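# Put the toy elephant into the child's toy box

## Task

Pick up the toy elephant and place it inside the daughter's toy box, leaving it there so it stays in the box once the robot lets go.

## Robot and tools

ROBOT. There are two arms, left_arm and right_arm, each with a two-finger gripper. In the scene frame the origin sits at table-top height, halfway between the nominal arm bases. +z is up, +x reaches out over the table, and left_arm is on the +y side. These names do not match left and right in the images. The calibrated bases are at left_arm (-0.020, +0.305, 0) m and right_arm (-0.015, -0.286, 0) m, each turned only slightly about z. A two-camera stand is fixed to the floor behind the arms. Loose objects may occasionally get nudged by something else.

FRAMES. Each arm reports its hand pose, velocities, targets and wrist camera pose in its own base frame. The table and fixed cameras use the scene frame. Motion offsets are measured along the axes of that arm's current Hand target. The gripper's fingers point along its +z axis and open and close along its y axis. end_effector_position is the point between the finger pads, about 1 cm short of the tips.

ROW FORMAT. Every motion command is built from rows of 14 numbers, each in [-1, 1]. The first 7 belong to left_arm and the last 7 to right_arm: dx, dy, dz, rx, ry, rz, opening. The first six are an offset, not a pose, counted from that arm's Hand target when the action or move begins. 1.0 means 0.6 m for dx, dy, dz and 180 degrees for the rotation. rx, ry, rz together form one rotation vector. Opening is absolute, not an offset: +1 is fully open (0.094 m) and -1 is closed. Six zeros re-command the present Hand target. A 0 in the opening slot is a real command to half-open, so resend the current opening to leave a gripper unchanged.

execute_actions(actions, cameras). actions is a list of actions. Each action is a table of up to 15 rows, one per 1/30 s step. If the table is short, its last row is held for the remaining steps. Every row in an action counts from the start pose of that action, and the next action starts again from the new Hand target. Repeating an offset therefore keeps moving the arm. An empty actions list just returns state plus images. cameras takes names, ["all"], or []; an unknown name voids the call.

move(target, speed, blend, opening_speed, grip_force, blocking, cameras). target is one 14-number row or a list of up to 15 rows. All rows are offsets from the same starting Hand targets, not from each other. Paths are straight, end together, take at least 0.5 s and stop after 10 s. speed is in m/s, from 0.002 to 2.9, default 0.25, and rotation is capped at twice that number in rad/s. It may be one value or one per target. blend, in metres, rounds corners in a list; 0 stops at each target. opening_speed is the rate of finger travel per second on the -1..+1 scale, at least 0.2. Use it to close gently on soft or fragile items. grip_force is the per-pad limit in newtons, 10 to 50 (full), and stays set until you change it. Low forces close slowly. blocking=false returns after about 0.5 s while the motion continues. A move takes no detours around obstacles or the other arm, and the gripper can lag or overshoot when moving fast.

wait(seconds) lets the scene run for 0 to 10 s. stop() brakes a running move. zoom_image(camera, region) crops the latest image from a camera; region is [x0, y0, x1, y1] in pixels, at most 504 by 504. Cameras are cam_head_left, cam_head_right, cam_high, cam_low, cam_left_wrist and cam_right_wrist, all 672x504. finished_scene(scene=1) ends the scene for good.

RESULTS. You get end_effector_position (m) and end_effector_quat_wxyz per arm, in its base frame. Hand target is the last commanded pose after clipping, and later offsets start from it. Tool commands lists the current gripper commands. grip_measured is the finger opening on the command scale; it reads slightly wide when empty and a bit narrow on a squeezed part. grip_effort_nm is the gripper motor effort, negative meaning closing; it is not a pad force. You also get joint positions and torques, and joint velocities unless all are within noise. A move adds a "move:" line such as done, off_target, moving, held or fault. limits=paced means the pose was clipped; limits=held means steps were withheld. Done means within 10 mm and 2 degrees. Neither done nor off_target tells you whether there is contact.

CONTROL NOTES. Orientation commands are clipped to within 40 degrees of the measured orientation at each step. Friction and weight can leave the gripper a few cm short of the Hand target. If so, send the remaining gap as an offset. Avoid paths that pass near an arm's own base, since that can flip its shoulder. Joint limits (rad): waist -2.618..3.054, shoulder 0..3.142, elbow 0..3.142 (straight 2.901), wrist pitch ±1.571, wrist yaw ±1.571, wrist roll ±2.094.

AVOID. Do not let the elephant fall or end up off the table. Do not release it while it is still moving or drop it from a height. Avoid fast impacts and strong pushes into the table or the box. Never let the two arms, grippers or wrist cameras touch or squeeze each other. Keep strain off the camera cables. A blocked arm keeps pushing, so command it back. Long holds, a stretched-out arm or pushing at an unreachable pose heat the motors. A MOTOR HOT line appears at 75 °C, and at 90 °C a fault folds the arm and ends its use. Before finishing, open the gripper, withdraw, and check with the cameras that the elephant stays inside the box.

Each tool is called as name(argument=value, ...) on one line, values as JSON.

## Session

execute_actions(actions=[])

Scene clock: 0.00 s.
left_arm: end_effector_position=(+0.3863, +0.0421, +0.1105) grip_measured=+1.000 grip_effort_nm=n/a end_effector_quat_wxyz=(+0.600, -0.112, +0.784, +0.115) | right_arm: end_effector_position=(+0.3965, -0.0164, +0.1116) grip_measured=+1.000 grip_effort_nm=n/a end_effector_quat_wxyz=(+0.599, +0.078, +0.792, -0.092)
Joint positions: left_arm=[-0.07 1.533 0.33 0.926 -0.387 -0.059 0.094] | right_arm=[0.113 1.543 0.366 0.891 0.351 0.047 0.094]
Joint velocities: within noise
Joint torques (N m): no reading
Heat: left arm: 44 °C; right arm: 47 °C.
Hand target: left_arm +0.3909, +0.0453, +0.1256; +0.618, -0.121, +0.768, +0.114 | right_arm +0.4014, -0.0141, +0.1267; +0.617, +0.080, +0.778, -0.090
Tool commands: left_gripper/opening=+1.0 right_gripper/opening=+1.0

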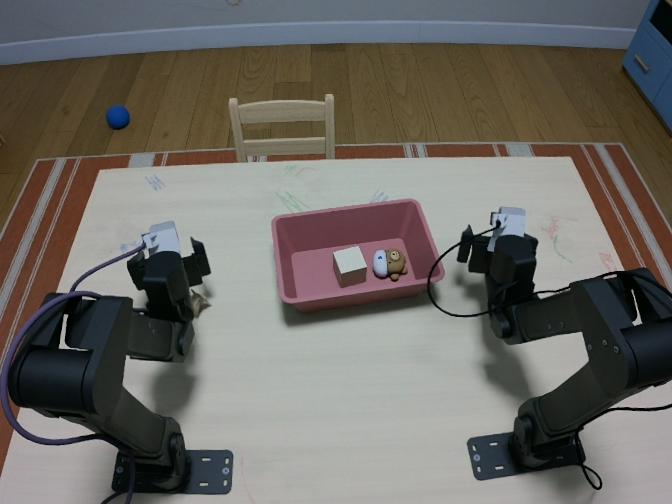

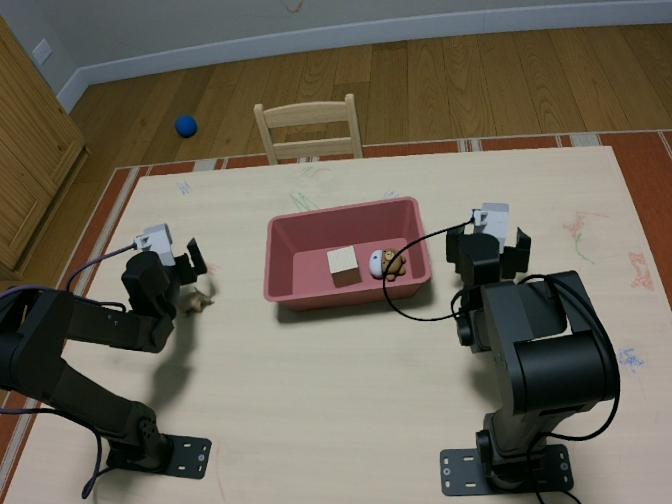

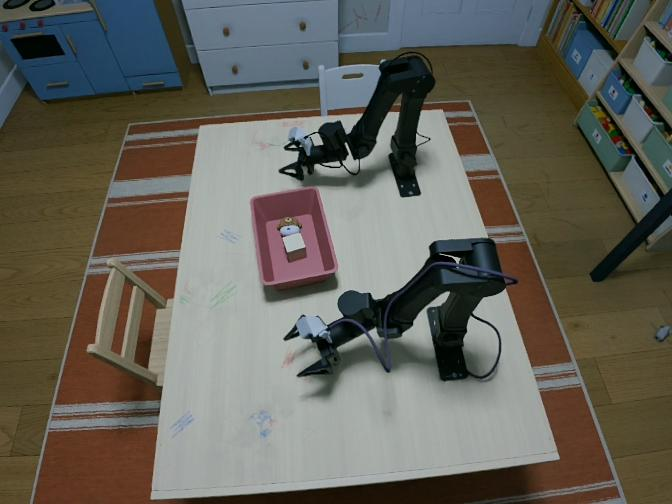

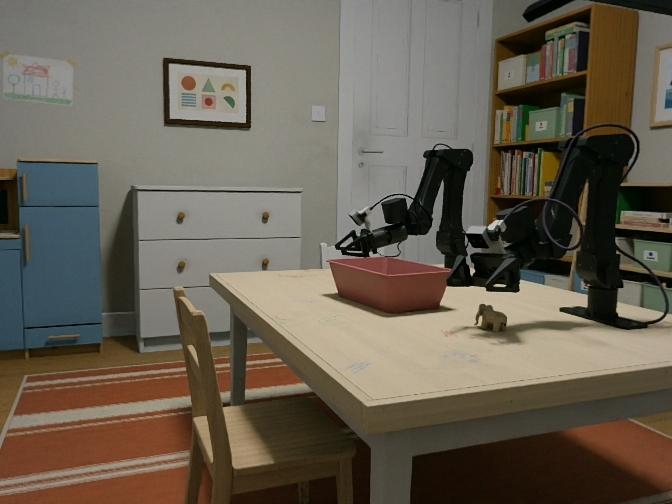

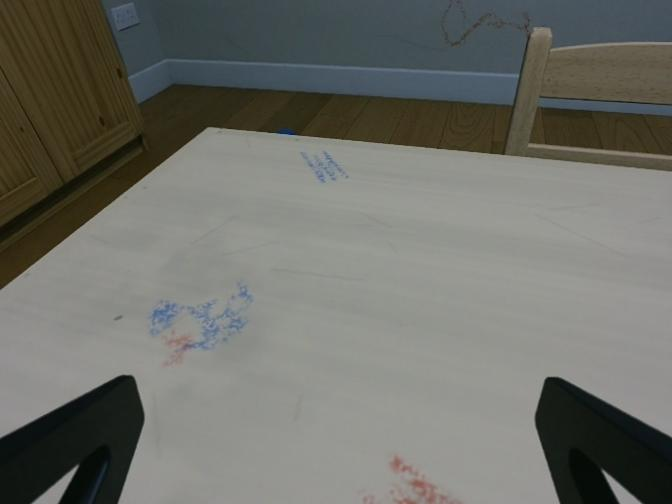

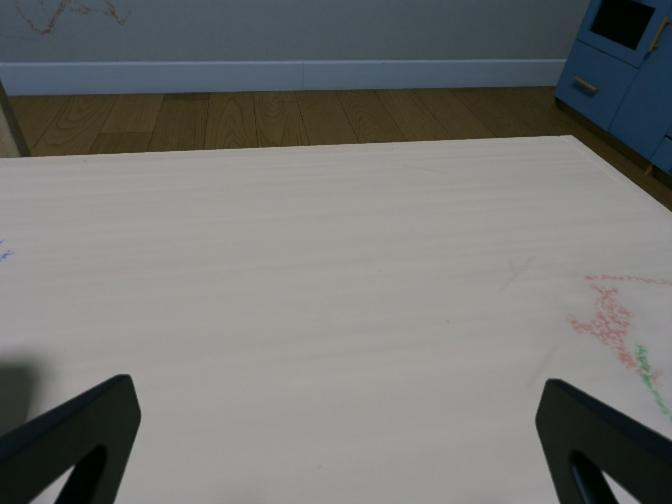

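zoom_image(camera="cam_head_right", region=[110, 200, 278, 368])

zoom_image(camera="cam_head_left", region=[110, 200, 278, 368])

zoom_image(camera="cam_low", region=[420, 220, 588, 346])

Scaled by 3.000 from the camera's 672x504 image, which has a finer 960x720 frame.

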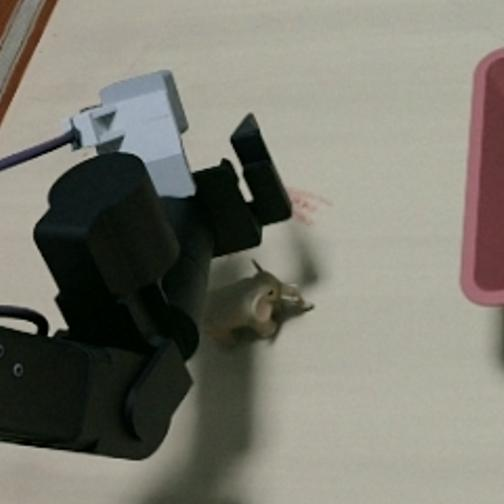

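Scaled by 3.000 from the camera's 672x504 image, which has a finer 960x720 frame.

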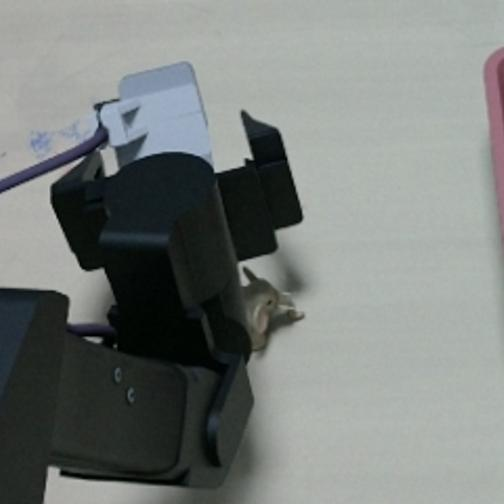

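Scaled by 3.000 from the camera's 672x504 image, which has a finer 960x720 frame.

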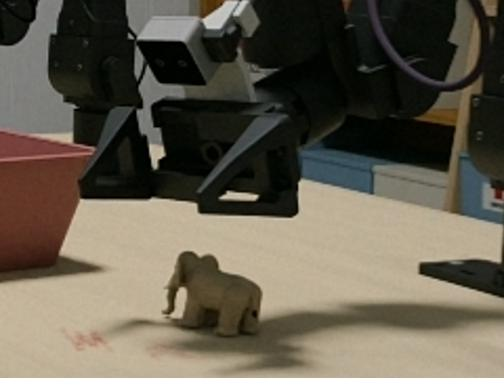

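move(target=[-0.1406, 0.027, -0.3303, 0.0788, 0.427, 0.0836, 1.0, 0, 0, 0, 0, 0, 0, 1.0], speed=0.4, cameras=["all"])

Scene clock: 8.13 s.
left_arm: end_effector_position=(+0.2241, -0.0012, +0.2440) grip_measured=+1.000 grip_effort_nm=0.03 end_effector_quat_wxyz=(+0.123, -0.002, +0.992, +0.002) | right_arm: end_effector_position=(+0.3965, -0.0164, +0.1116) grip_measured=+1.000 grip_effort_nm=0.00 end_effector_quat_wxyz=(+0.599, +0.078, +0.792, -0.092)
Joint positions: left_arm=[-0.016 1.261 1.503 -1.566 -0.008 -0.019 0.094] | right_arm=[0.113 1.543 0.366 0.891 0.351 0.047 0.094]
Joint torques (N m): left_arm=[0.58 -3.9 6.13 0.67 0.1 0.13] | right_arm=[0.02 -5.93 5.18 1.43 0.08 0]
Heat: left arm: 45 °C; right arm: 48 °C.
Hand target: left_arm +0.2203, +0.0001, +0.2501; +0.000, +0.000, +1.000, -0.001 | right_arm +0.4014, -0.0141, +0.1267; +0.617, +0.080, +0.778, -0.090
Off the commanded pose: left_arm 0.007 m, 14 deg | right_arm 0.016 m, 3 deg.
joint sent to its limit (left arm) — joint 4 (wrist pitch), lower limit. The joint targets are off in position and orientation.
move: off_target (left_arm, right_arm)

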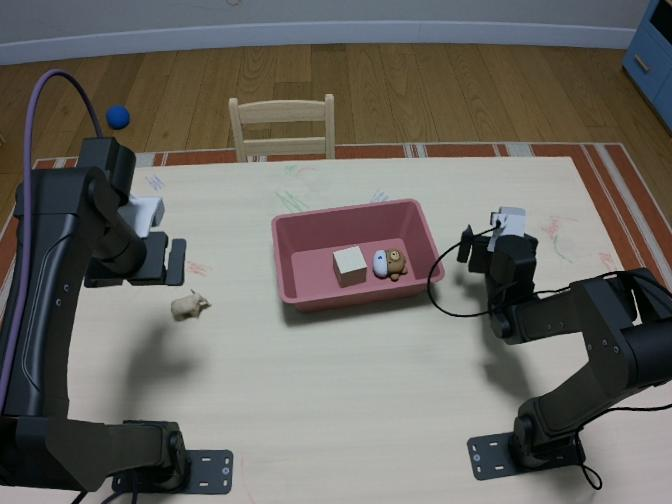

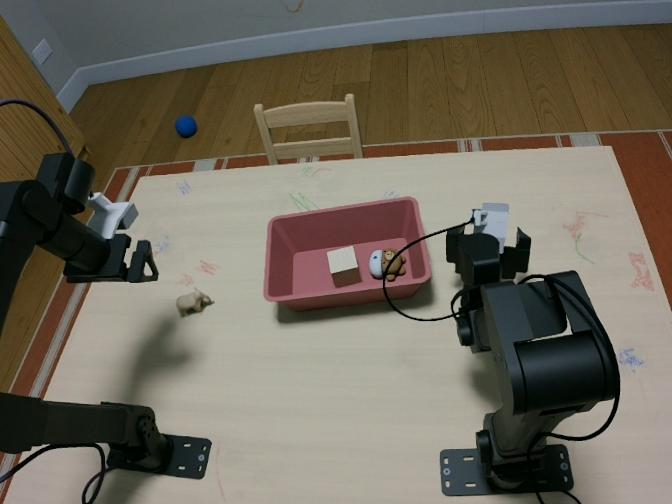

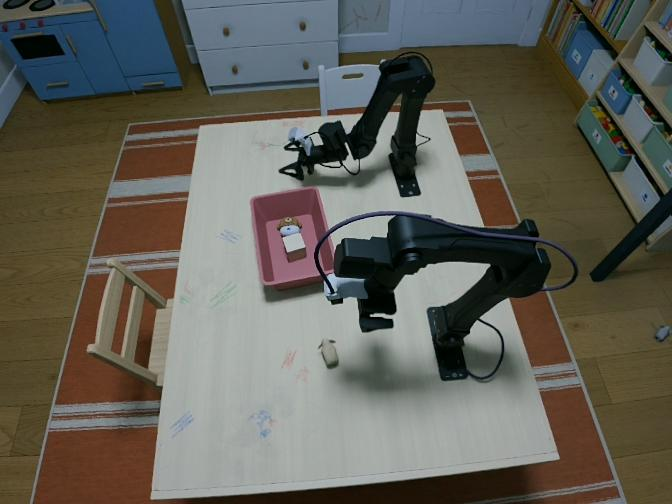

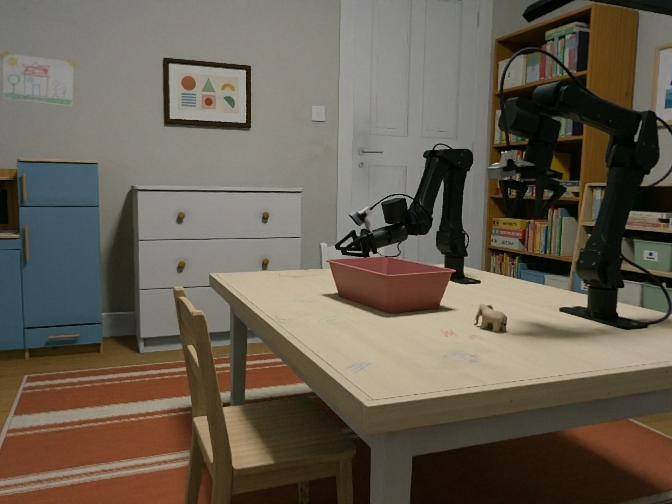

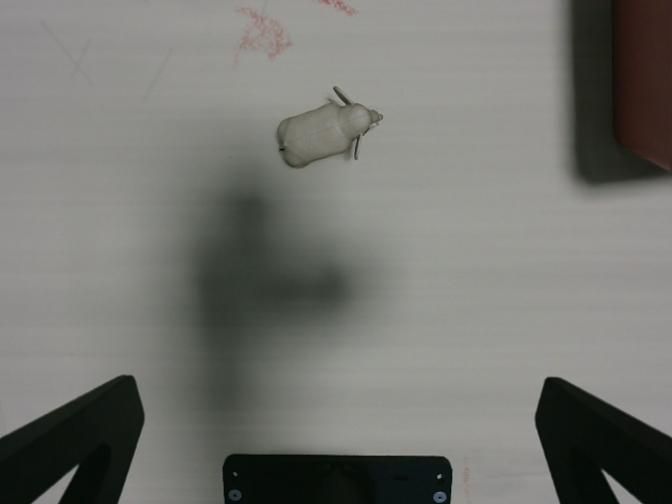

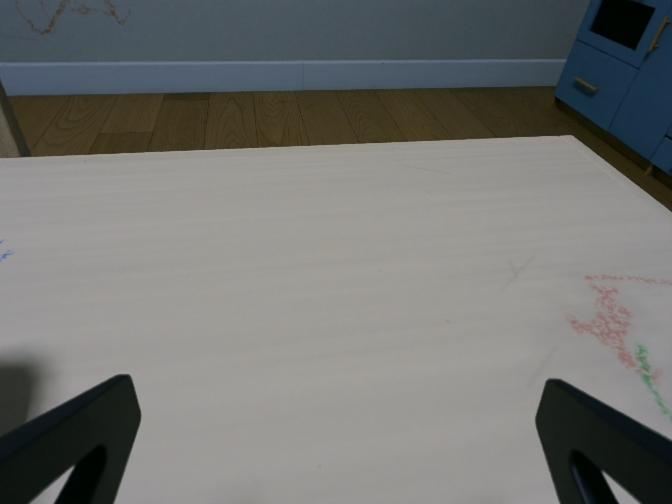

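move(target=[-0.1167, 0.0133, 0.2, 0, 0, 0.4, 1.0, 0, 0, 0, 0, 0, 0, 1.0], speed=0.4, cameras=["cam_left_wrist", "cam_head_left", "cam_head_right", "cam_low"])

Scene clock: 13.17 s.
left_arm: end_effector_position=(+0.2859, +0.0078, +0.1295) grip_measured=+1.000 grip_effort_nm=0.02 end_effector_quat_wxyz=(-0.010, +0.581, +0.814, -0.007) | right_arm: end_effector_position=(+0.3965, -0.0164, +0.1116) grip_measured=+1.000 grip_effort_nm=0.00 end_effector_quat_wxyz=(+0.599, +0.078, +0.792, -0.092)
Joint positions: left_arm=[0.024 1.646 1.399 -1.347 0 1.263 0.094] | right_arm=[0.113 1.543 0.366 0.891 0.351 0.047 0.094]
Joint torques (N m): left_arm=[-0.44 -6.89 5.37 0.57 -0.01 0.18] | right_arm=[0.01 -5.93 5.16 1.44 0.08 0]
Heat: left arm: 45 °C; right arm: 48 °C.
Hand target: left_arm +0.2903, +0.0080, +0.1301; +0.000, +0.588, +0.809, -0.001 | right_arm +0.4014, -0.0141, +0.1267; +0.617, +0.080, +0.778, -0.090
Off the commanded pose: left_arm 0.004 m, 2 deg | right_arm 0.016 m, 3 deg.
move: off_target (right_arm)
Images, in order (width x height): cam_head_left 672x504, cam_head_right 672x504, cam_low 672x504, cam_left_wrist 672x504.

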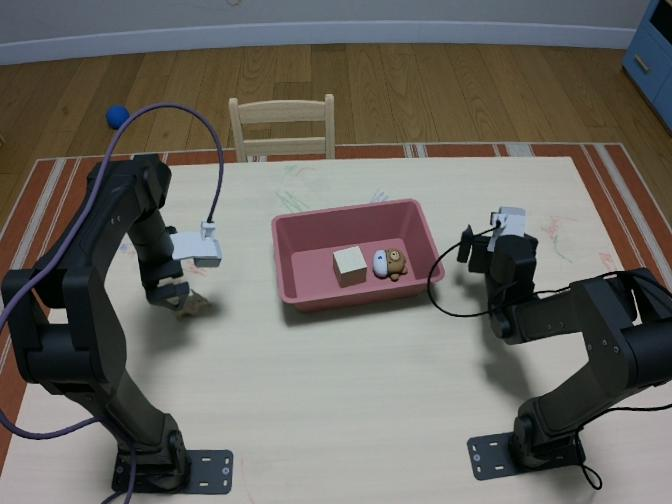

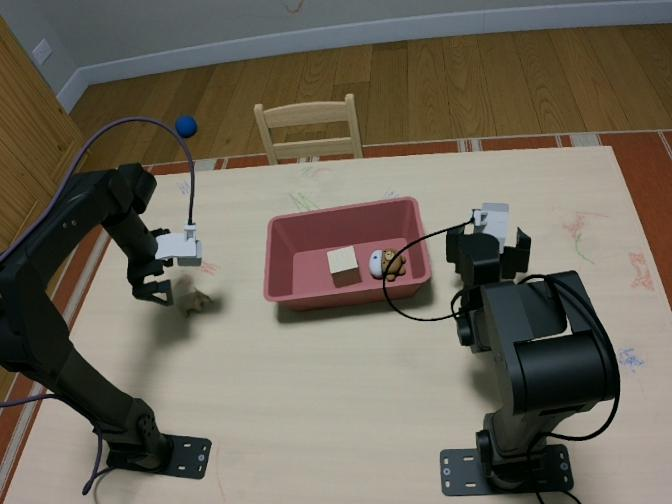

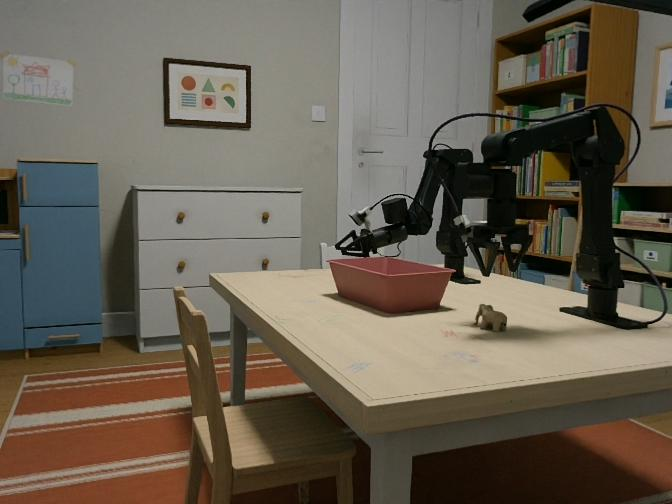

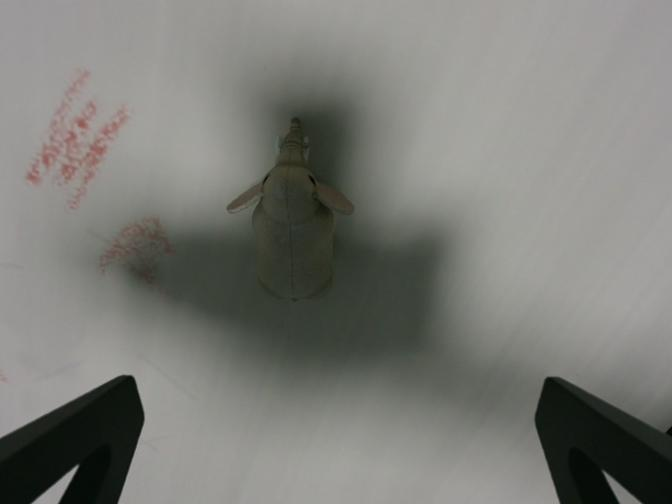

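move(target=[-0.0133, 0.0317, 0.0667, 0, 0, 0, 1.0, 0, 0, 0, 0, 0, 0, 1.0], speed=0.3, cameras=["cam_left_wrist", "cam_low"])

Scene clock: 19.07 s.
left_arm: end_effector_position=(+0.3058, +0.0066, +0.0889) grip_measured=+1.000 grip_effort_nm=0.02 end_effector_quat_wxyz=(-0.011, +0.584, +0.812, -0.007) | right_arm: end_effector_position=(+0.3965, -0.0164, +0.1116) grip_measured=+1.000 grip_effort_nm=0.00 end_effector_quat_wxyz=(+0.599, +0.078, +0.792, -0.092)
Joint positions: left_arm=[0.018 1.737 1.339 -1.2 -0.002 1.265 0.094] | right_arm=[0.113 1.543 0.366 0.891 0.351 0.047 0.094]
Joint torques (N m): left_arm=[-0.4 -7.95 5.26 0.66 -0.08 0.07] | right_arm=[0.06 -5.91 5.19 1.43 0.07 0]
Heat: left arm: 45 °C; right arm: 48 °C.
Hand target: left_arm +0.3108, +0.0062, +0.0901; +0.000, +0.588, +0.809, -0.001 | right_arm +0.4014, -0.0141, +0.1267; +0.617, +0.080, +0.778, -0.090
Off the commanded pose: left_arm 0.005 m, 2 deg | right_arm 0.016 m, 3 deg.
move: off_target (right_arm)
Images, in order (width x height): cam_low 672x504, cam_left_wrist 672x504.

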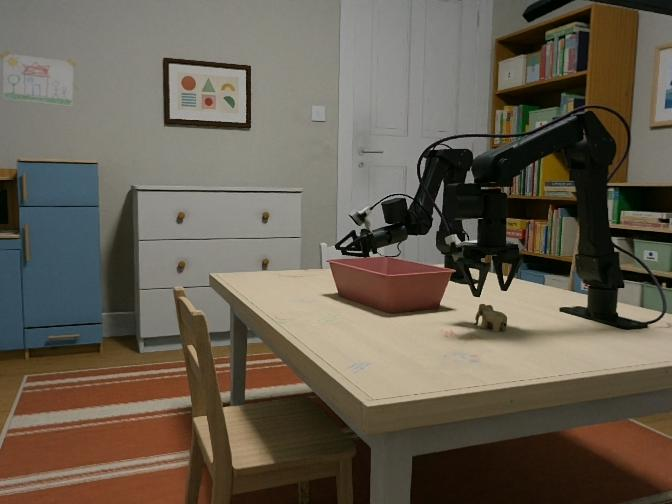

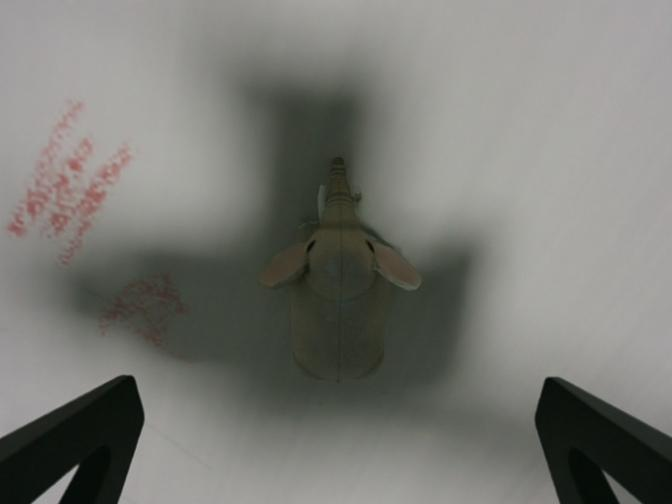

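move(target=[0, 0, 0.0935, 0, 0, 0, 1.0, 0, 0, 0, 0, 0, 0, 1.0], speed=0.15, cameras=["cam_left_wrist", "cam_low", "cam_head_right"])

Scene clock: 25.77 s.
left_arm: end_effector_position=(+0.3058, +0.0066, +0.0337) grip_measured=+1.000 grip_effort_nm=0.02 end_effector_quat_wxyz=(-0.010, +0.584, +0.812, -0.006) | right_arm: end_effector_position=(+0.3965, -0.0164, +0.1116) grip_measured=+1.000 grip_effort_nm=0.00 end_effector_quat_wxyz=(+0.599, +0.078, +0.792, -0.092)
Joint positions: left_arm=[0.018 1.789 1.175 -0.98 -0.002 1.265 0.094] | right_arm=[0.113 1.543 0.366 0.891 0.351 0.047 0.094]
Joint torques (N m): left_arm=[-0.53 -7.73 5 0.56 -0.04 0.1] | right_arm=[0.05 -5.94 5.12 1.44 0.07 0.02]
Heat: left arm: 45 °C; right arm: 48 °C.
Hand target: left_arm +0.3108, +0.0062, +0.0340; +0.000, +0.588, +0.809, -0.001 | right_arm +0.4014, -0.0141, +0.1267; +0.617, +0.080, +0.778, -0.090
Off the commanded pose: left_arm 0.005 m, 1 deg | right_arm 0.016 m, 3 deg.
move: off_target (right_arm)
Images, in order (width x height): cam_head_right 672x504, cam_low 672x504, cam_left_wrist 672x504.

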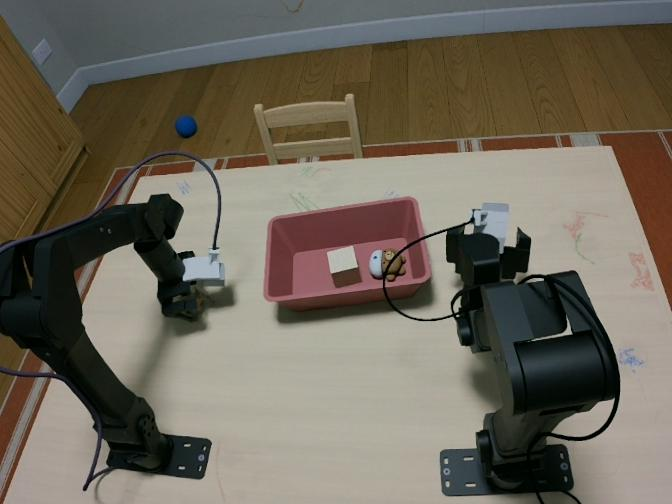

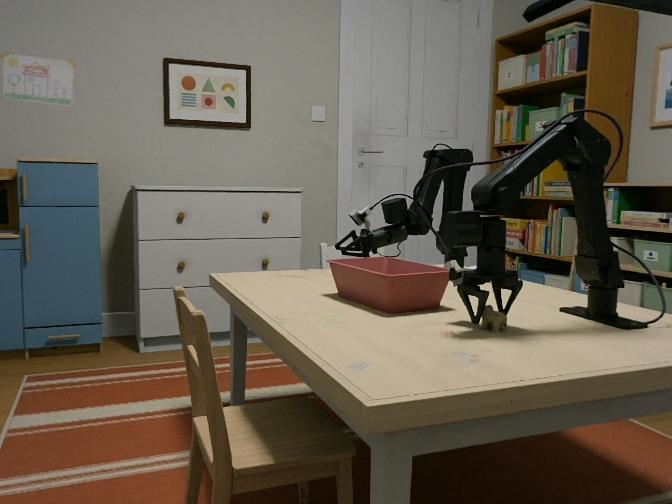

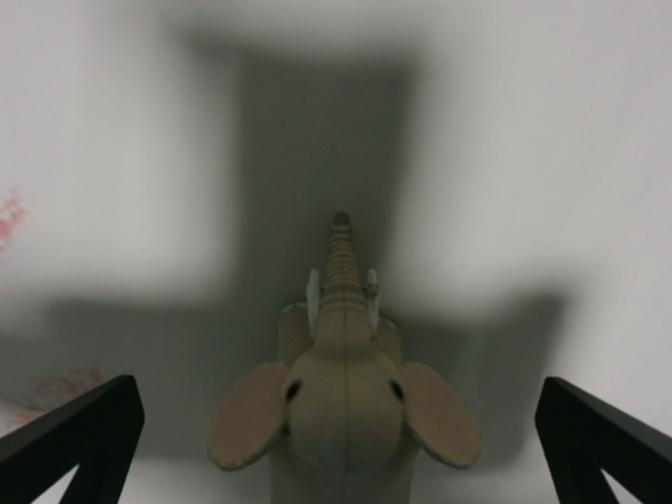

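move(target=[0.0267, 0, 0, 0, 0, 0, 1.0, 0, 0, 0, 0, 0, 0, 1.0], speed=0.1, cameras=["cam_left_wrist", "cam_low", "cam_head_left", "cam_head_right"])

Scene clock: 30.10 s.
left_arm: end_effector_position=(+0.3010, +0.0207, +0.0302) grip_measured=+1.000 grip_effort_nm=0.03 end_effector_quat_wxyz=(-0.014, +0.582, +0.813, -0.010) | right_arm: end_effector_position=(+0.3965, -0.0164, +0.1116) grip_measured=+1.000 grip_effort_nm=0.00 end_effector_quat_wxyz=(+0.599, +0.078, +0.792, -0.092)
Joint positions: left_arm=[0.064 1.789 1.16 -0.976 -0.003 1.306 0.094] | right_arm=[0.113 1.543 0.366 0.891 0.351 0.047 0.094]
Joint torques (N m): left_arm=[0.02 -9.25 4.86 0.54 0.01 0.12] | right_arm=[0.02 -5.91 5.22 1.44 0.07 0.01]
Heat: left arm: 45 °C; right arm: 48 °C.
Hand target: left_arm +0.3059, +0.0214, +0.0340; +0.000, +0.588, +0.809, -0.001 | right_arm +0.4014, -0.0141, +0.1267; +0.617, +0.080, +0.778, -0.090
Off the commanded pose: left_arm 0.006 m, 2 deg | right_arm 0.016 m, 3 deg.
move: off_target (right_arm)
Images, in order (width x height): cam_head_left 672x504, cam_head_right 672x504, cam_low 672x504, cam_left_wrist 672x504.

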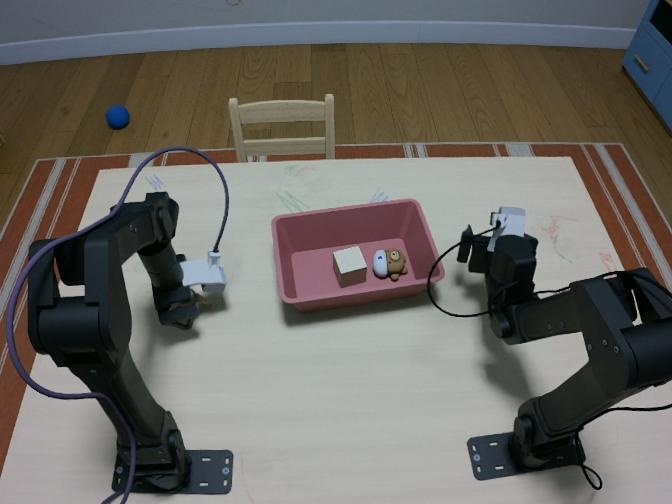

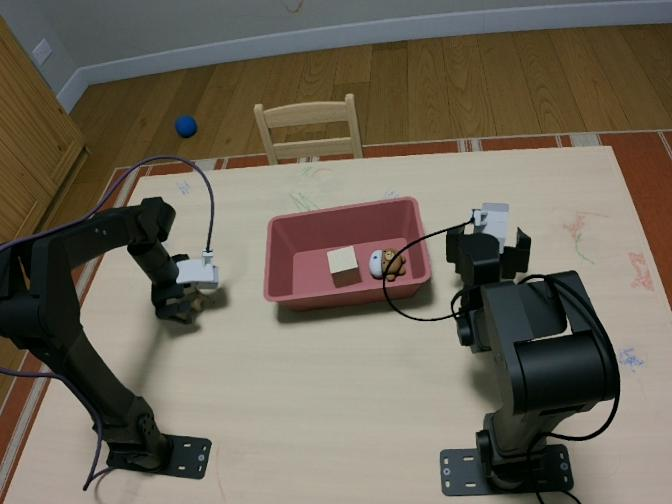

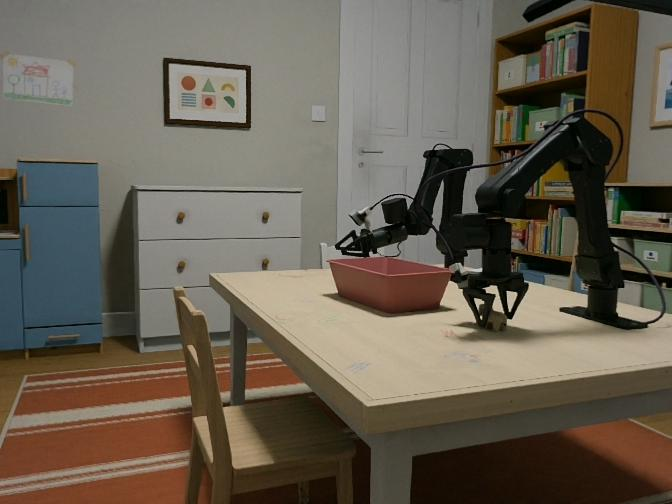

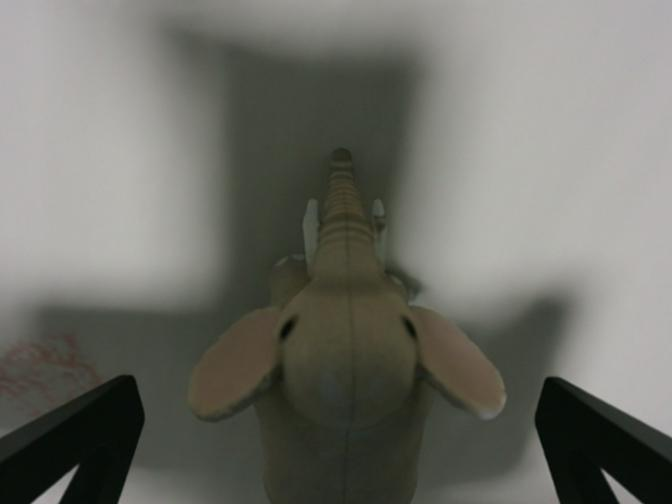

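move(target=[0, 0, 0, 0, 0, 0, -0.5, 0, 0, 0, 0, 0, 0, 1.0], speed=0.1, opening_speed=1.0, cameras=["cam_left_wrist"])

Scene clock: 32.97 s.
left_arm: end_effector_position=(+0.3011, +0.0189, +0.0302) grip_measured=-0.319 grip_effort_nm=-1.00 end_effector_quat_wxyz=(-0.014, +0.585, +0.811, -0.010) | right_arm: end_effector_position=(+0.3965, -0.0164, +0.1116) grip_measured=+1.000 grip_effort_nm=0.00 end_effector_quat_wxyz=(+0.599, +0.078, +0.792, -0.092)
Joint positions: left_arm=[0.057 1.789 1.16 -0.976 -0.003 1.308 0.032] | right_arm=[0.113 1.543 0.366 0.891 0.351 0.047 0.094]
Joint torques (N m): left_arm=[0.06 -9.25 4.88 0.57 -0.05 0.14] | right_arm=[0.05 -5.9 5.18 1.43 0.07 0.02]
Heat: left arm: 45 °C; right arm: 48 °C.
Hand target: left_arm +0.3059, +0.0214, +0.0340; +0.000, +0.588, +0.809, -0.001 | right_arm +0.4014, -0.0141, +0.1267; +0.617, +0.080, +0.778, -0.090
Off the commanded pose: left_arm 0.007 m, 2 deg | right_arm 0.016 m, 3 deg.
move: off_target (right_arm)
Images, in order (width x height): cam_left_wrist 672x504.

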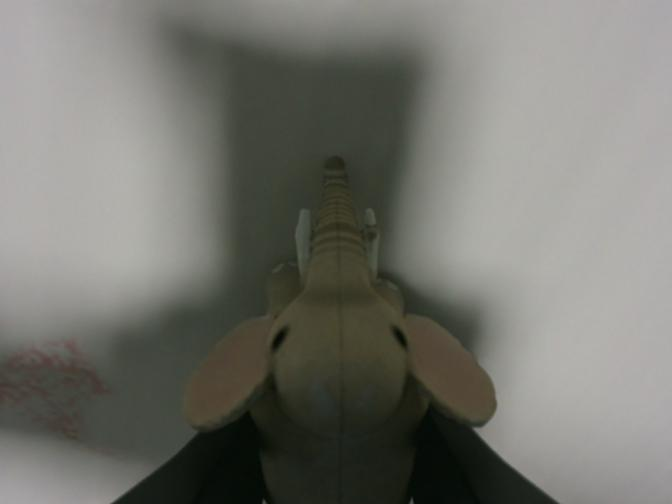

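move(target=[[0, 0, -0.1833, 0, 0, 0, -0.5, 0, 0, 0, 0, 0, 0, 1.0], [-0.363, 0.012, -0.2767, 0, 0, 0.0556, -0.5, 0, 0, 0, 0, 0, 0, 1.0]], speed=0.25, blend=0.04, grip_force=30, cameras=["all"])

Scene clock: 42.70 s.
left_arm: end_effector_position=(+0.3746, -0.1849, +0.1876) grip_measured=-0.312 grip_effort_nm=-0.64 end_effector_quat_wxyz=(+0.058, +0.666, +0.744, +0.020) | right_arm: end_effector_position=(+0.3965, -0.0164, +0.1116) grip_measured=+1.000 grip_effort_nm=0.00 end_effector_quat_wxyz=(+0.599, +0.078, +0.792, -0.092)
Joint positions: left_arm=[-0.464 2.091 2.21 -1.568 -0.008 0.996 0.032] | right_arm=[0.113 1.543 0.366 0.891 0.351 0.047 0.094]
Joint torques (N m): left_arm=[0.7 -10.37 8.81 0.49 -0.04 -0.16] | right_arm=[0.02 -5.91 5.19 1.43 0.07 0]
Heat: left arm: 45 °C; right arm: 48 °C.
Hand target: left_arm +0.3801, -0.1833, +0.2002; +0.000, +0.656, +0.755, +0.000 | right_arm +0.4014, -0.0141, +0.1267; +0.617, +0.080, +0.778, -0.090
Off the commanded pose: left_arm 0.014 m, 7 deg | right_arm 0.016 m, 3 deg.
joint sent to its limit (left arm) — joint 4 (wrist pitch), lower limit. The joint targets are off in position and orientation.
grip_force (N): 30, 30
move: off_target (left_arm, right_arm)

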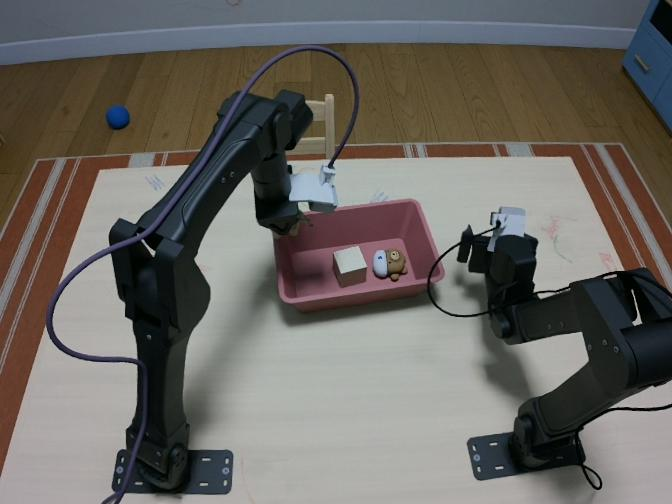

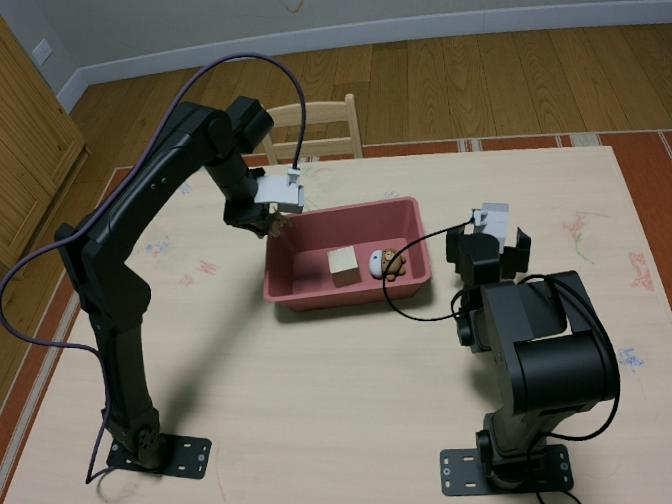

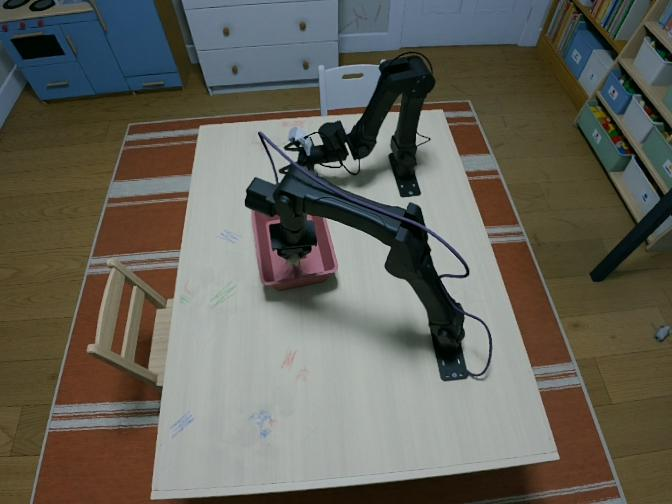

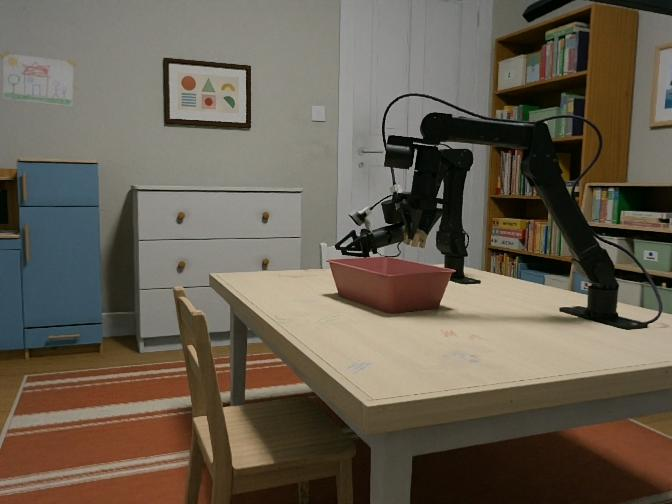

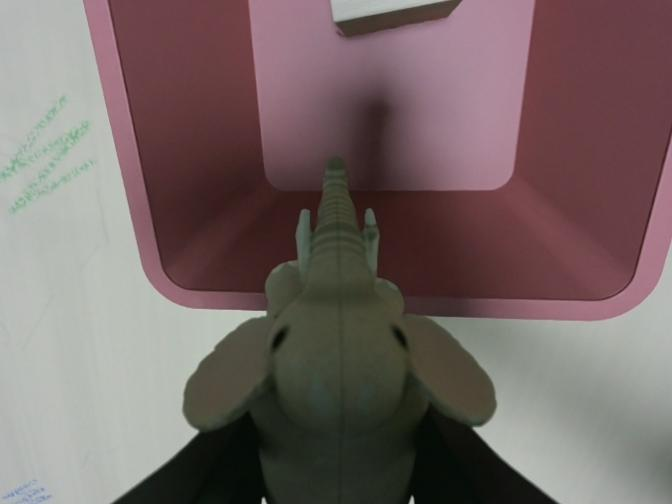

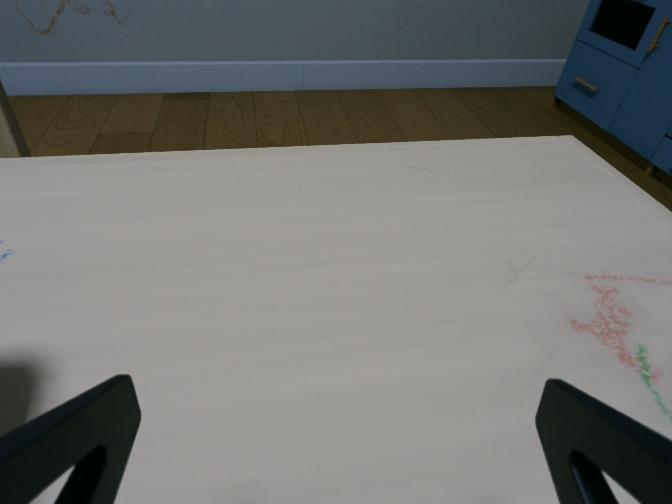

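move(target=[-0.0569, -0.0377, 0.0667, 0, 0, 0, -0.5, 0, 0, 0, 0, 0, 0, 1.0], speed=0.2, cameras=["cam_left_wrist", "cam_head_left", "cam_head_right", "cam_low"])

Scene clock: 54.73 s.
left_arm: end_effector_position=(+0.3592, -0.2217, +0.1495) grip_measured=-0.312 grip_effort_nm=-0.64 end_effector_quat_wxyz=(+0.012, +0.666, +0.746, +0.007) | right_arm: end_effector_position=(+0.3965, -0.0164, +0.1116) grip_measured=+1.000 grip_effort_nm=0.00 end_effector_quat_wxyz=(+0.599, +0.078, +0.792, -0.092)
Joint positions: left_arm=[-0.559 2.186 2.21 -1.57 -0.009 0.898 0.032] | right_arm=[0.113 1.543 0.366 0.891 0.351 0.047 0.094]
Joint torques (N m): left_arm=[0.39 -11.9 7.43 0.36 0.07 -0.13] | right_arm=[0.05 -5.94 5.19 1.44 0.08 0.01]
Heat: left arm: 46 °C; right arm: 48 °C.
Hand target: left_arm +0.3625, -0.2203, +0.1602; +0.000, +0.656, +0.755, +0.000 | right_arm +0.4014, -0.0141, +0.1267; +0.617, +0.080, +0.778, -0.090
Off the commanded pose: left_arm 0.011 m, 2 deg | right_arm 0.016 m, 3 deg.
joint sent to its limit (left arm) — joint 4 (wrist pitch), lower limit. The joint targets are off in position, not in orientation.
grip_force (N): 30, 30
move: off_target (left_arm, right_arm)
Images, in order (width x height): cam_head_left 672x504, cam_head_right 672x504, cam_low 672x504, cam_left_wrist 672x504.

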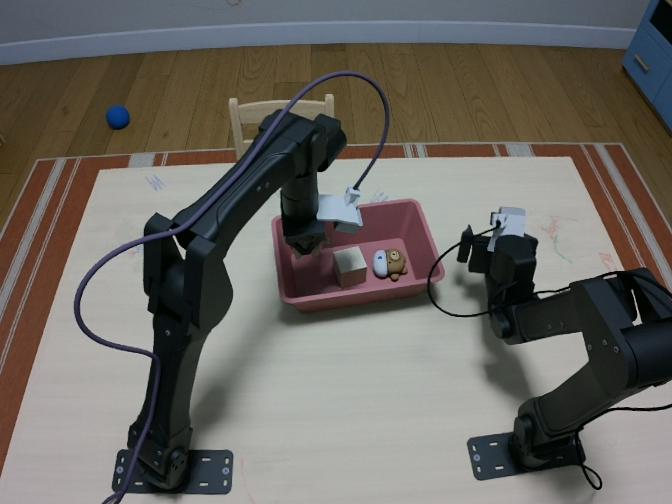

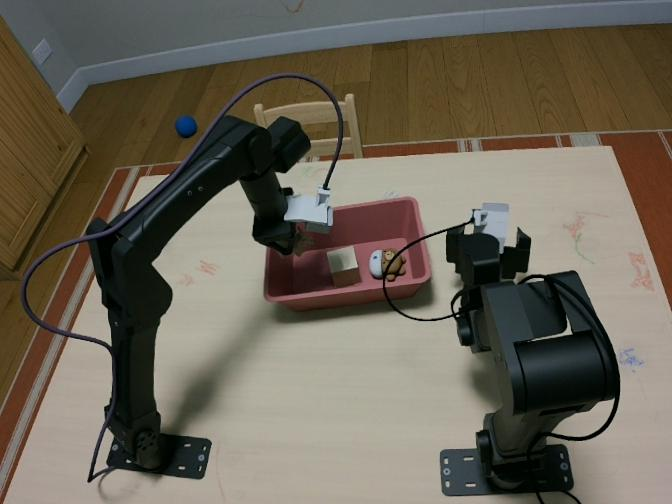

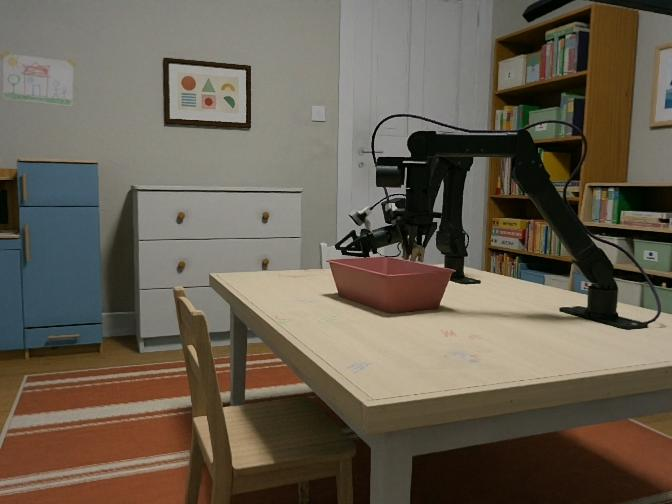

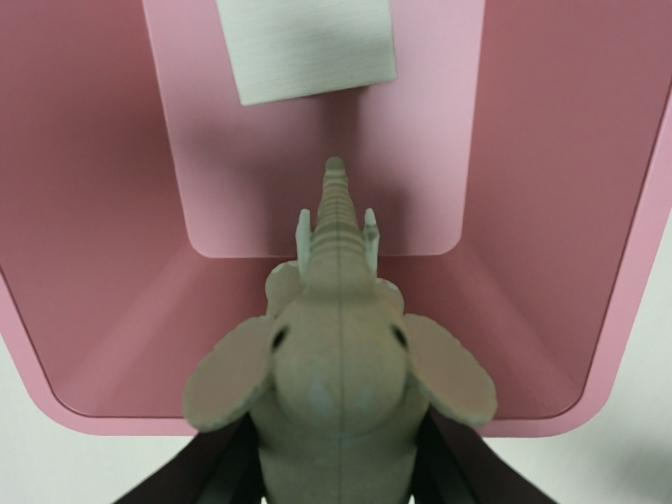

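zoom_image(camera="cam_low", region=[310, 140, 478, 320])

zoom_image(camera="cam_head_left", region=[250, 160, 450, 320])

zoom_image(camera="cam_head_right", region=[230, 160, 430, 320])

Scaled by 2.800 from the camera's 672x504 image, which has a finer 960x720 frame.

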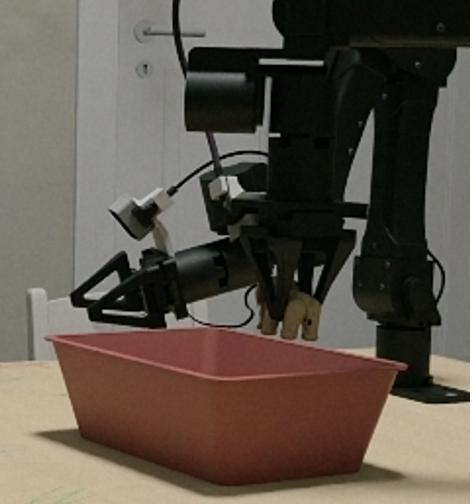

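Scaled by 2.520 from the camera's 672x504 image, which has a finer 960x720 frame.

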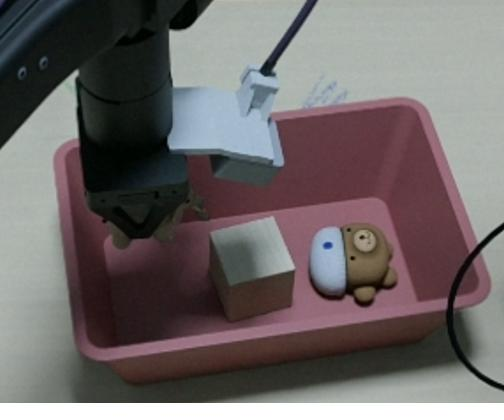

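Scaled by 2.520 from the camera's 672x504 image, which has a finer 960x720 frame.

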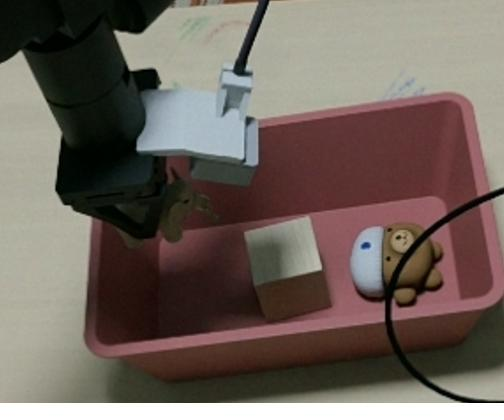

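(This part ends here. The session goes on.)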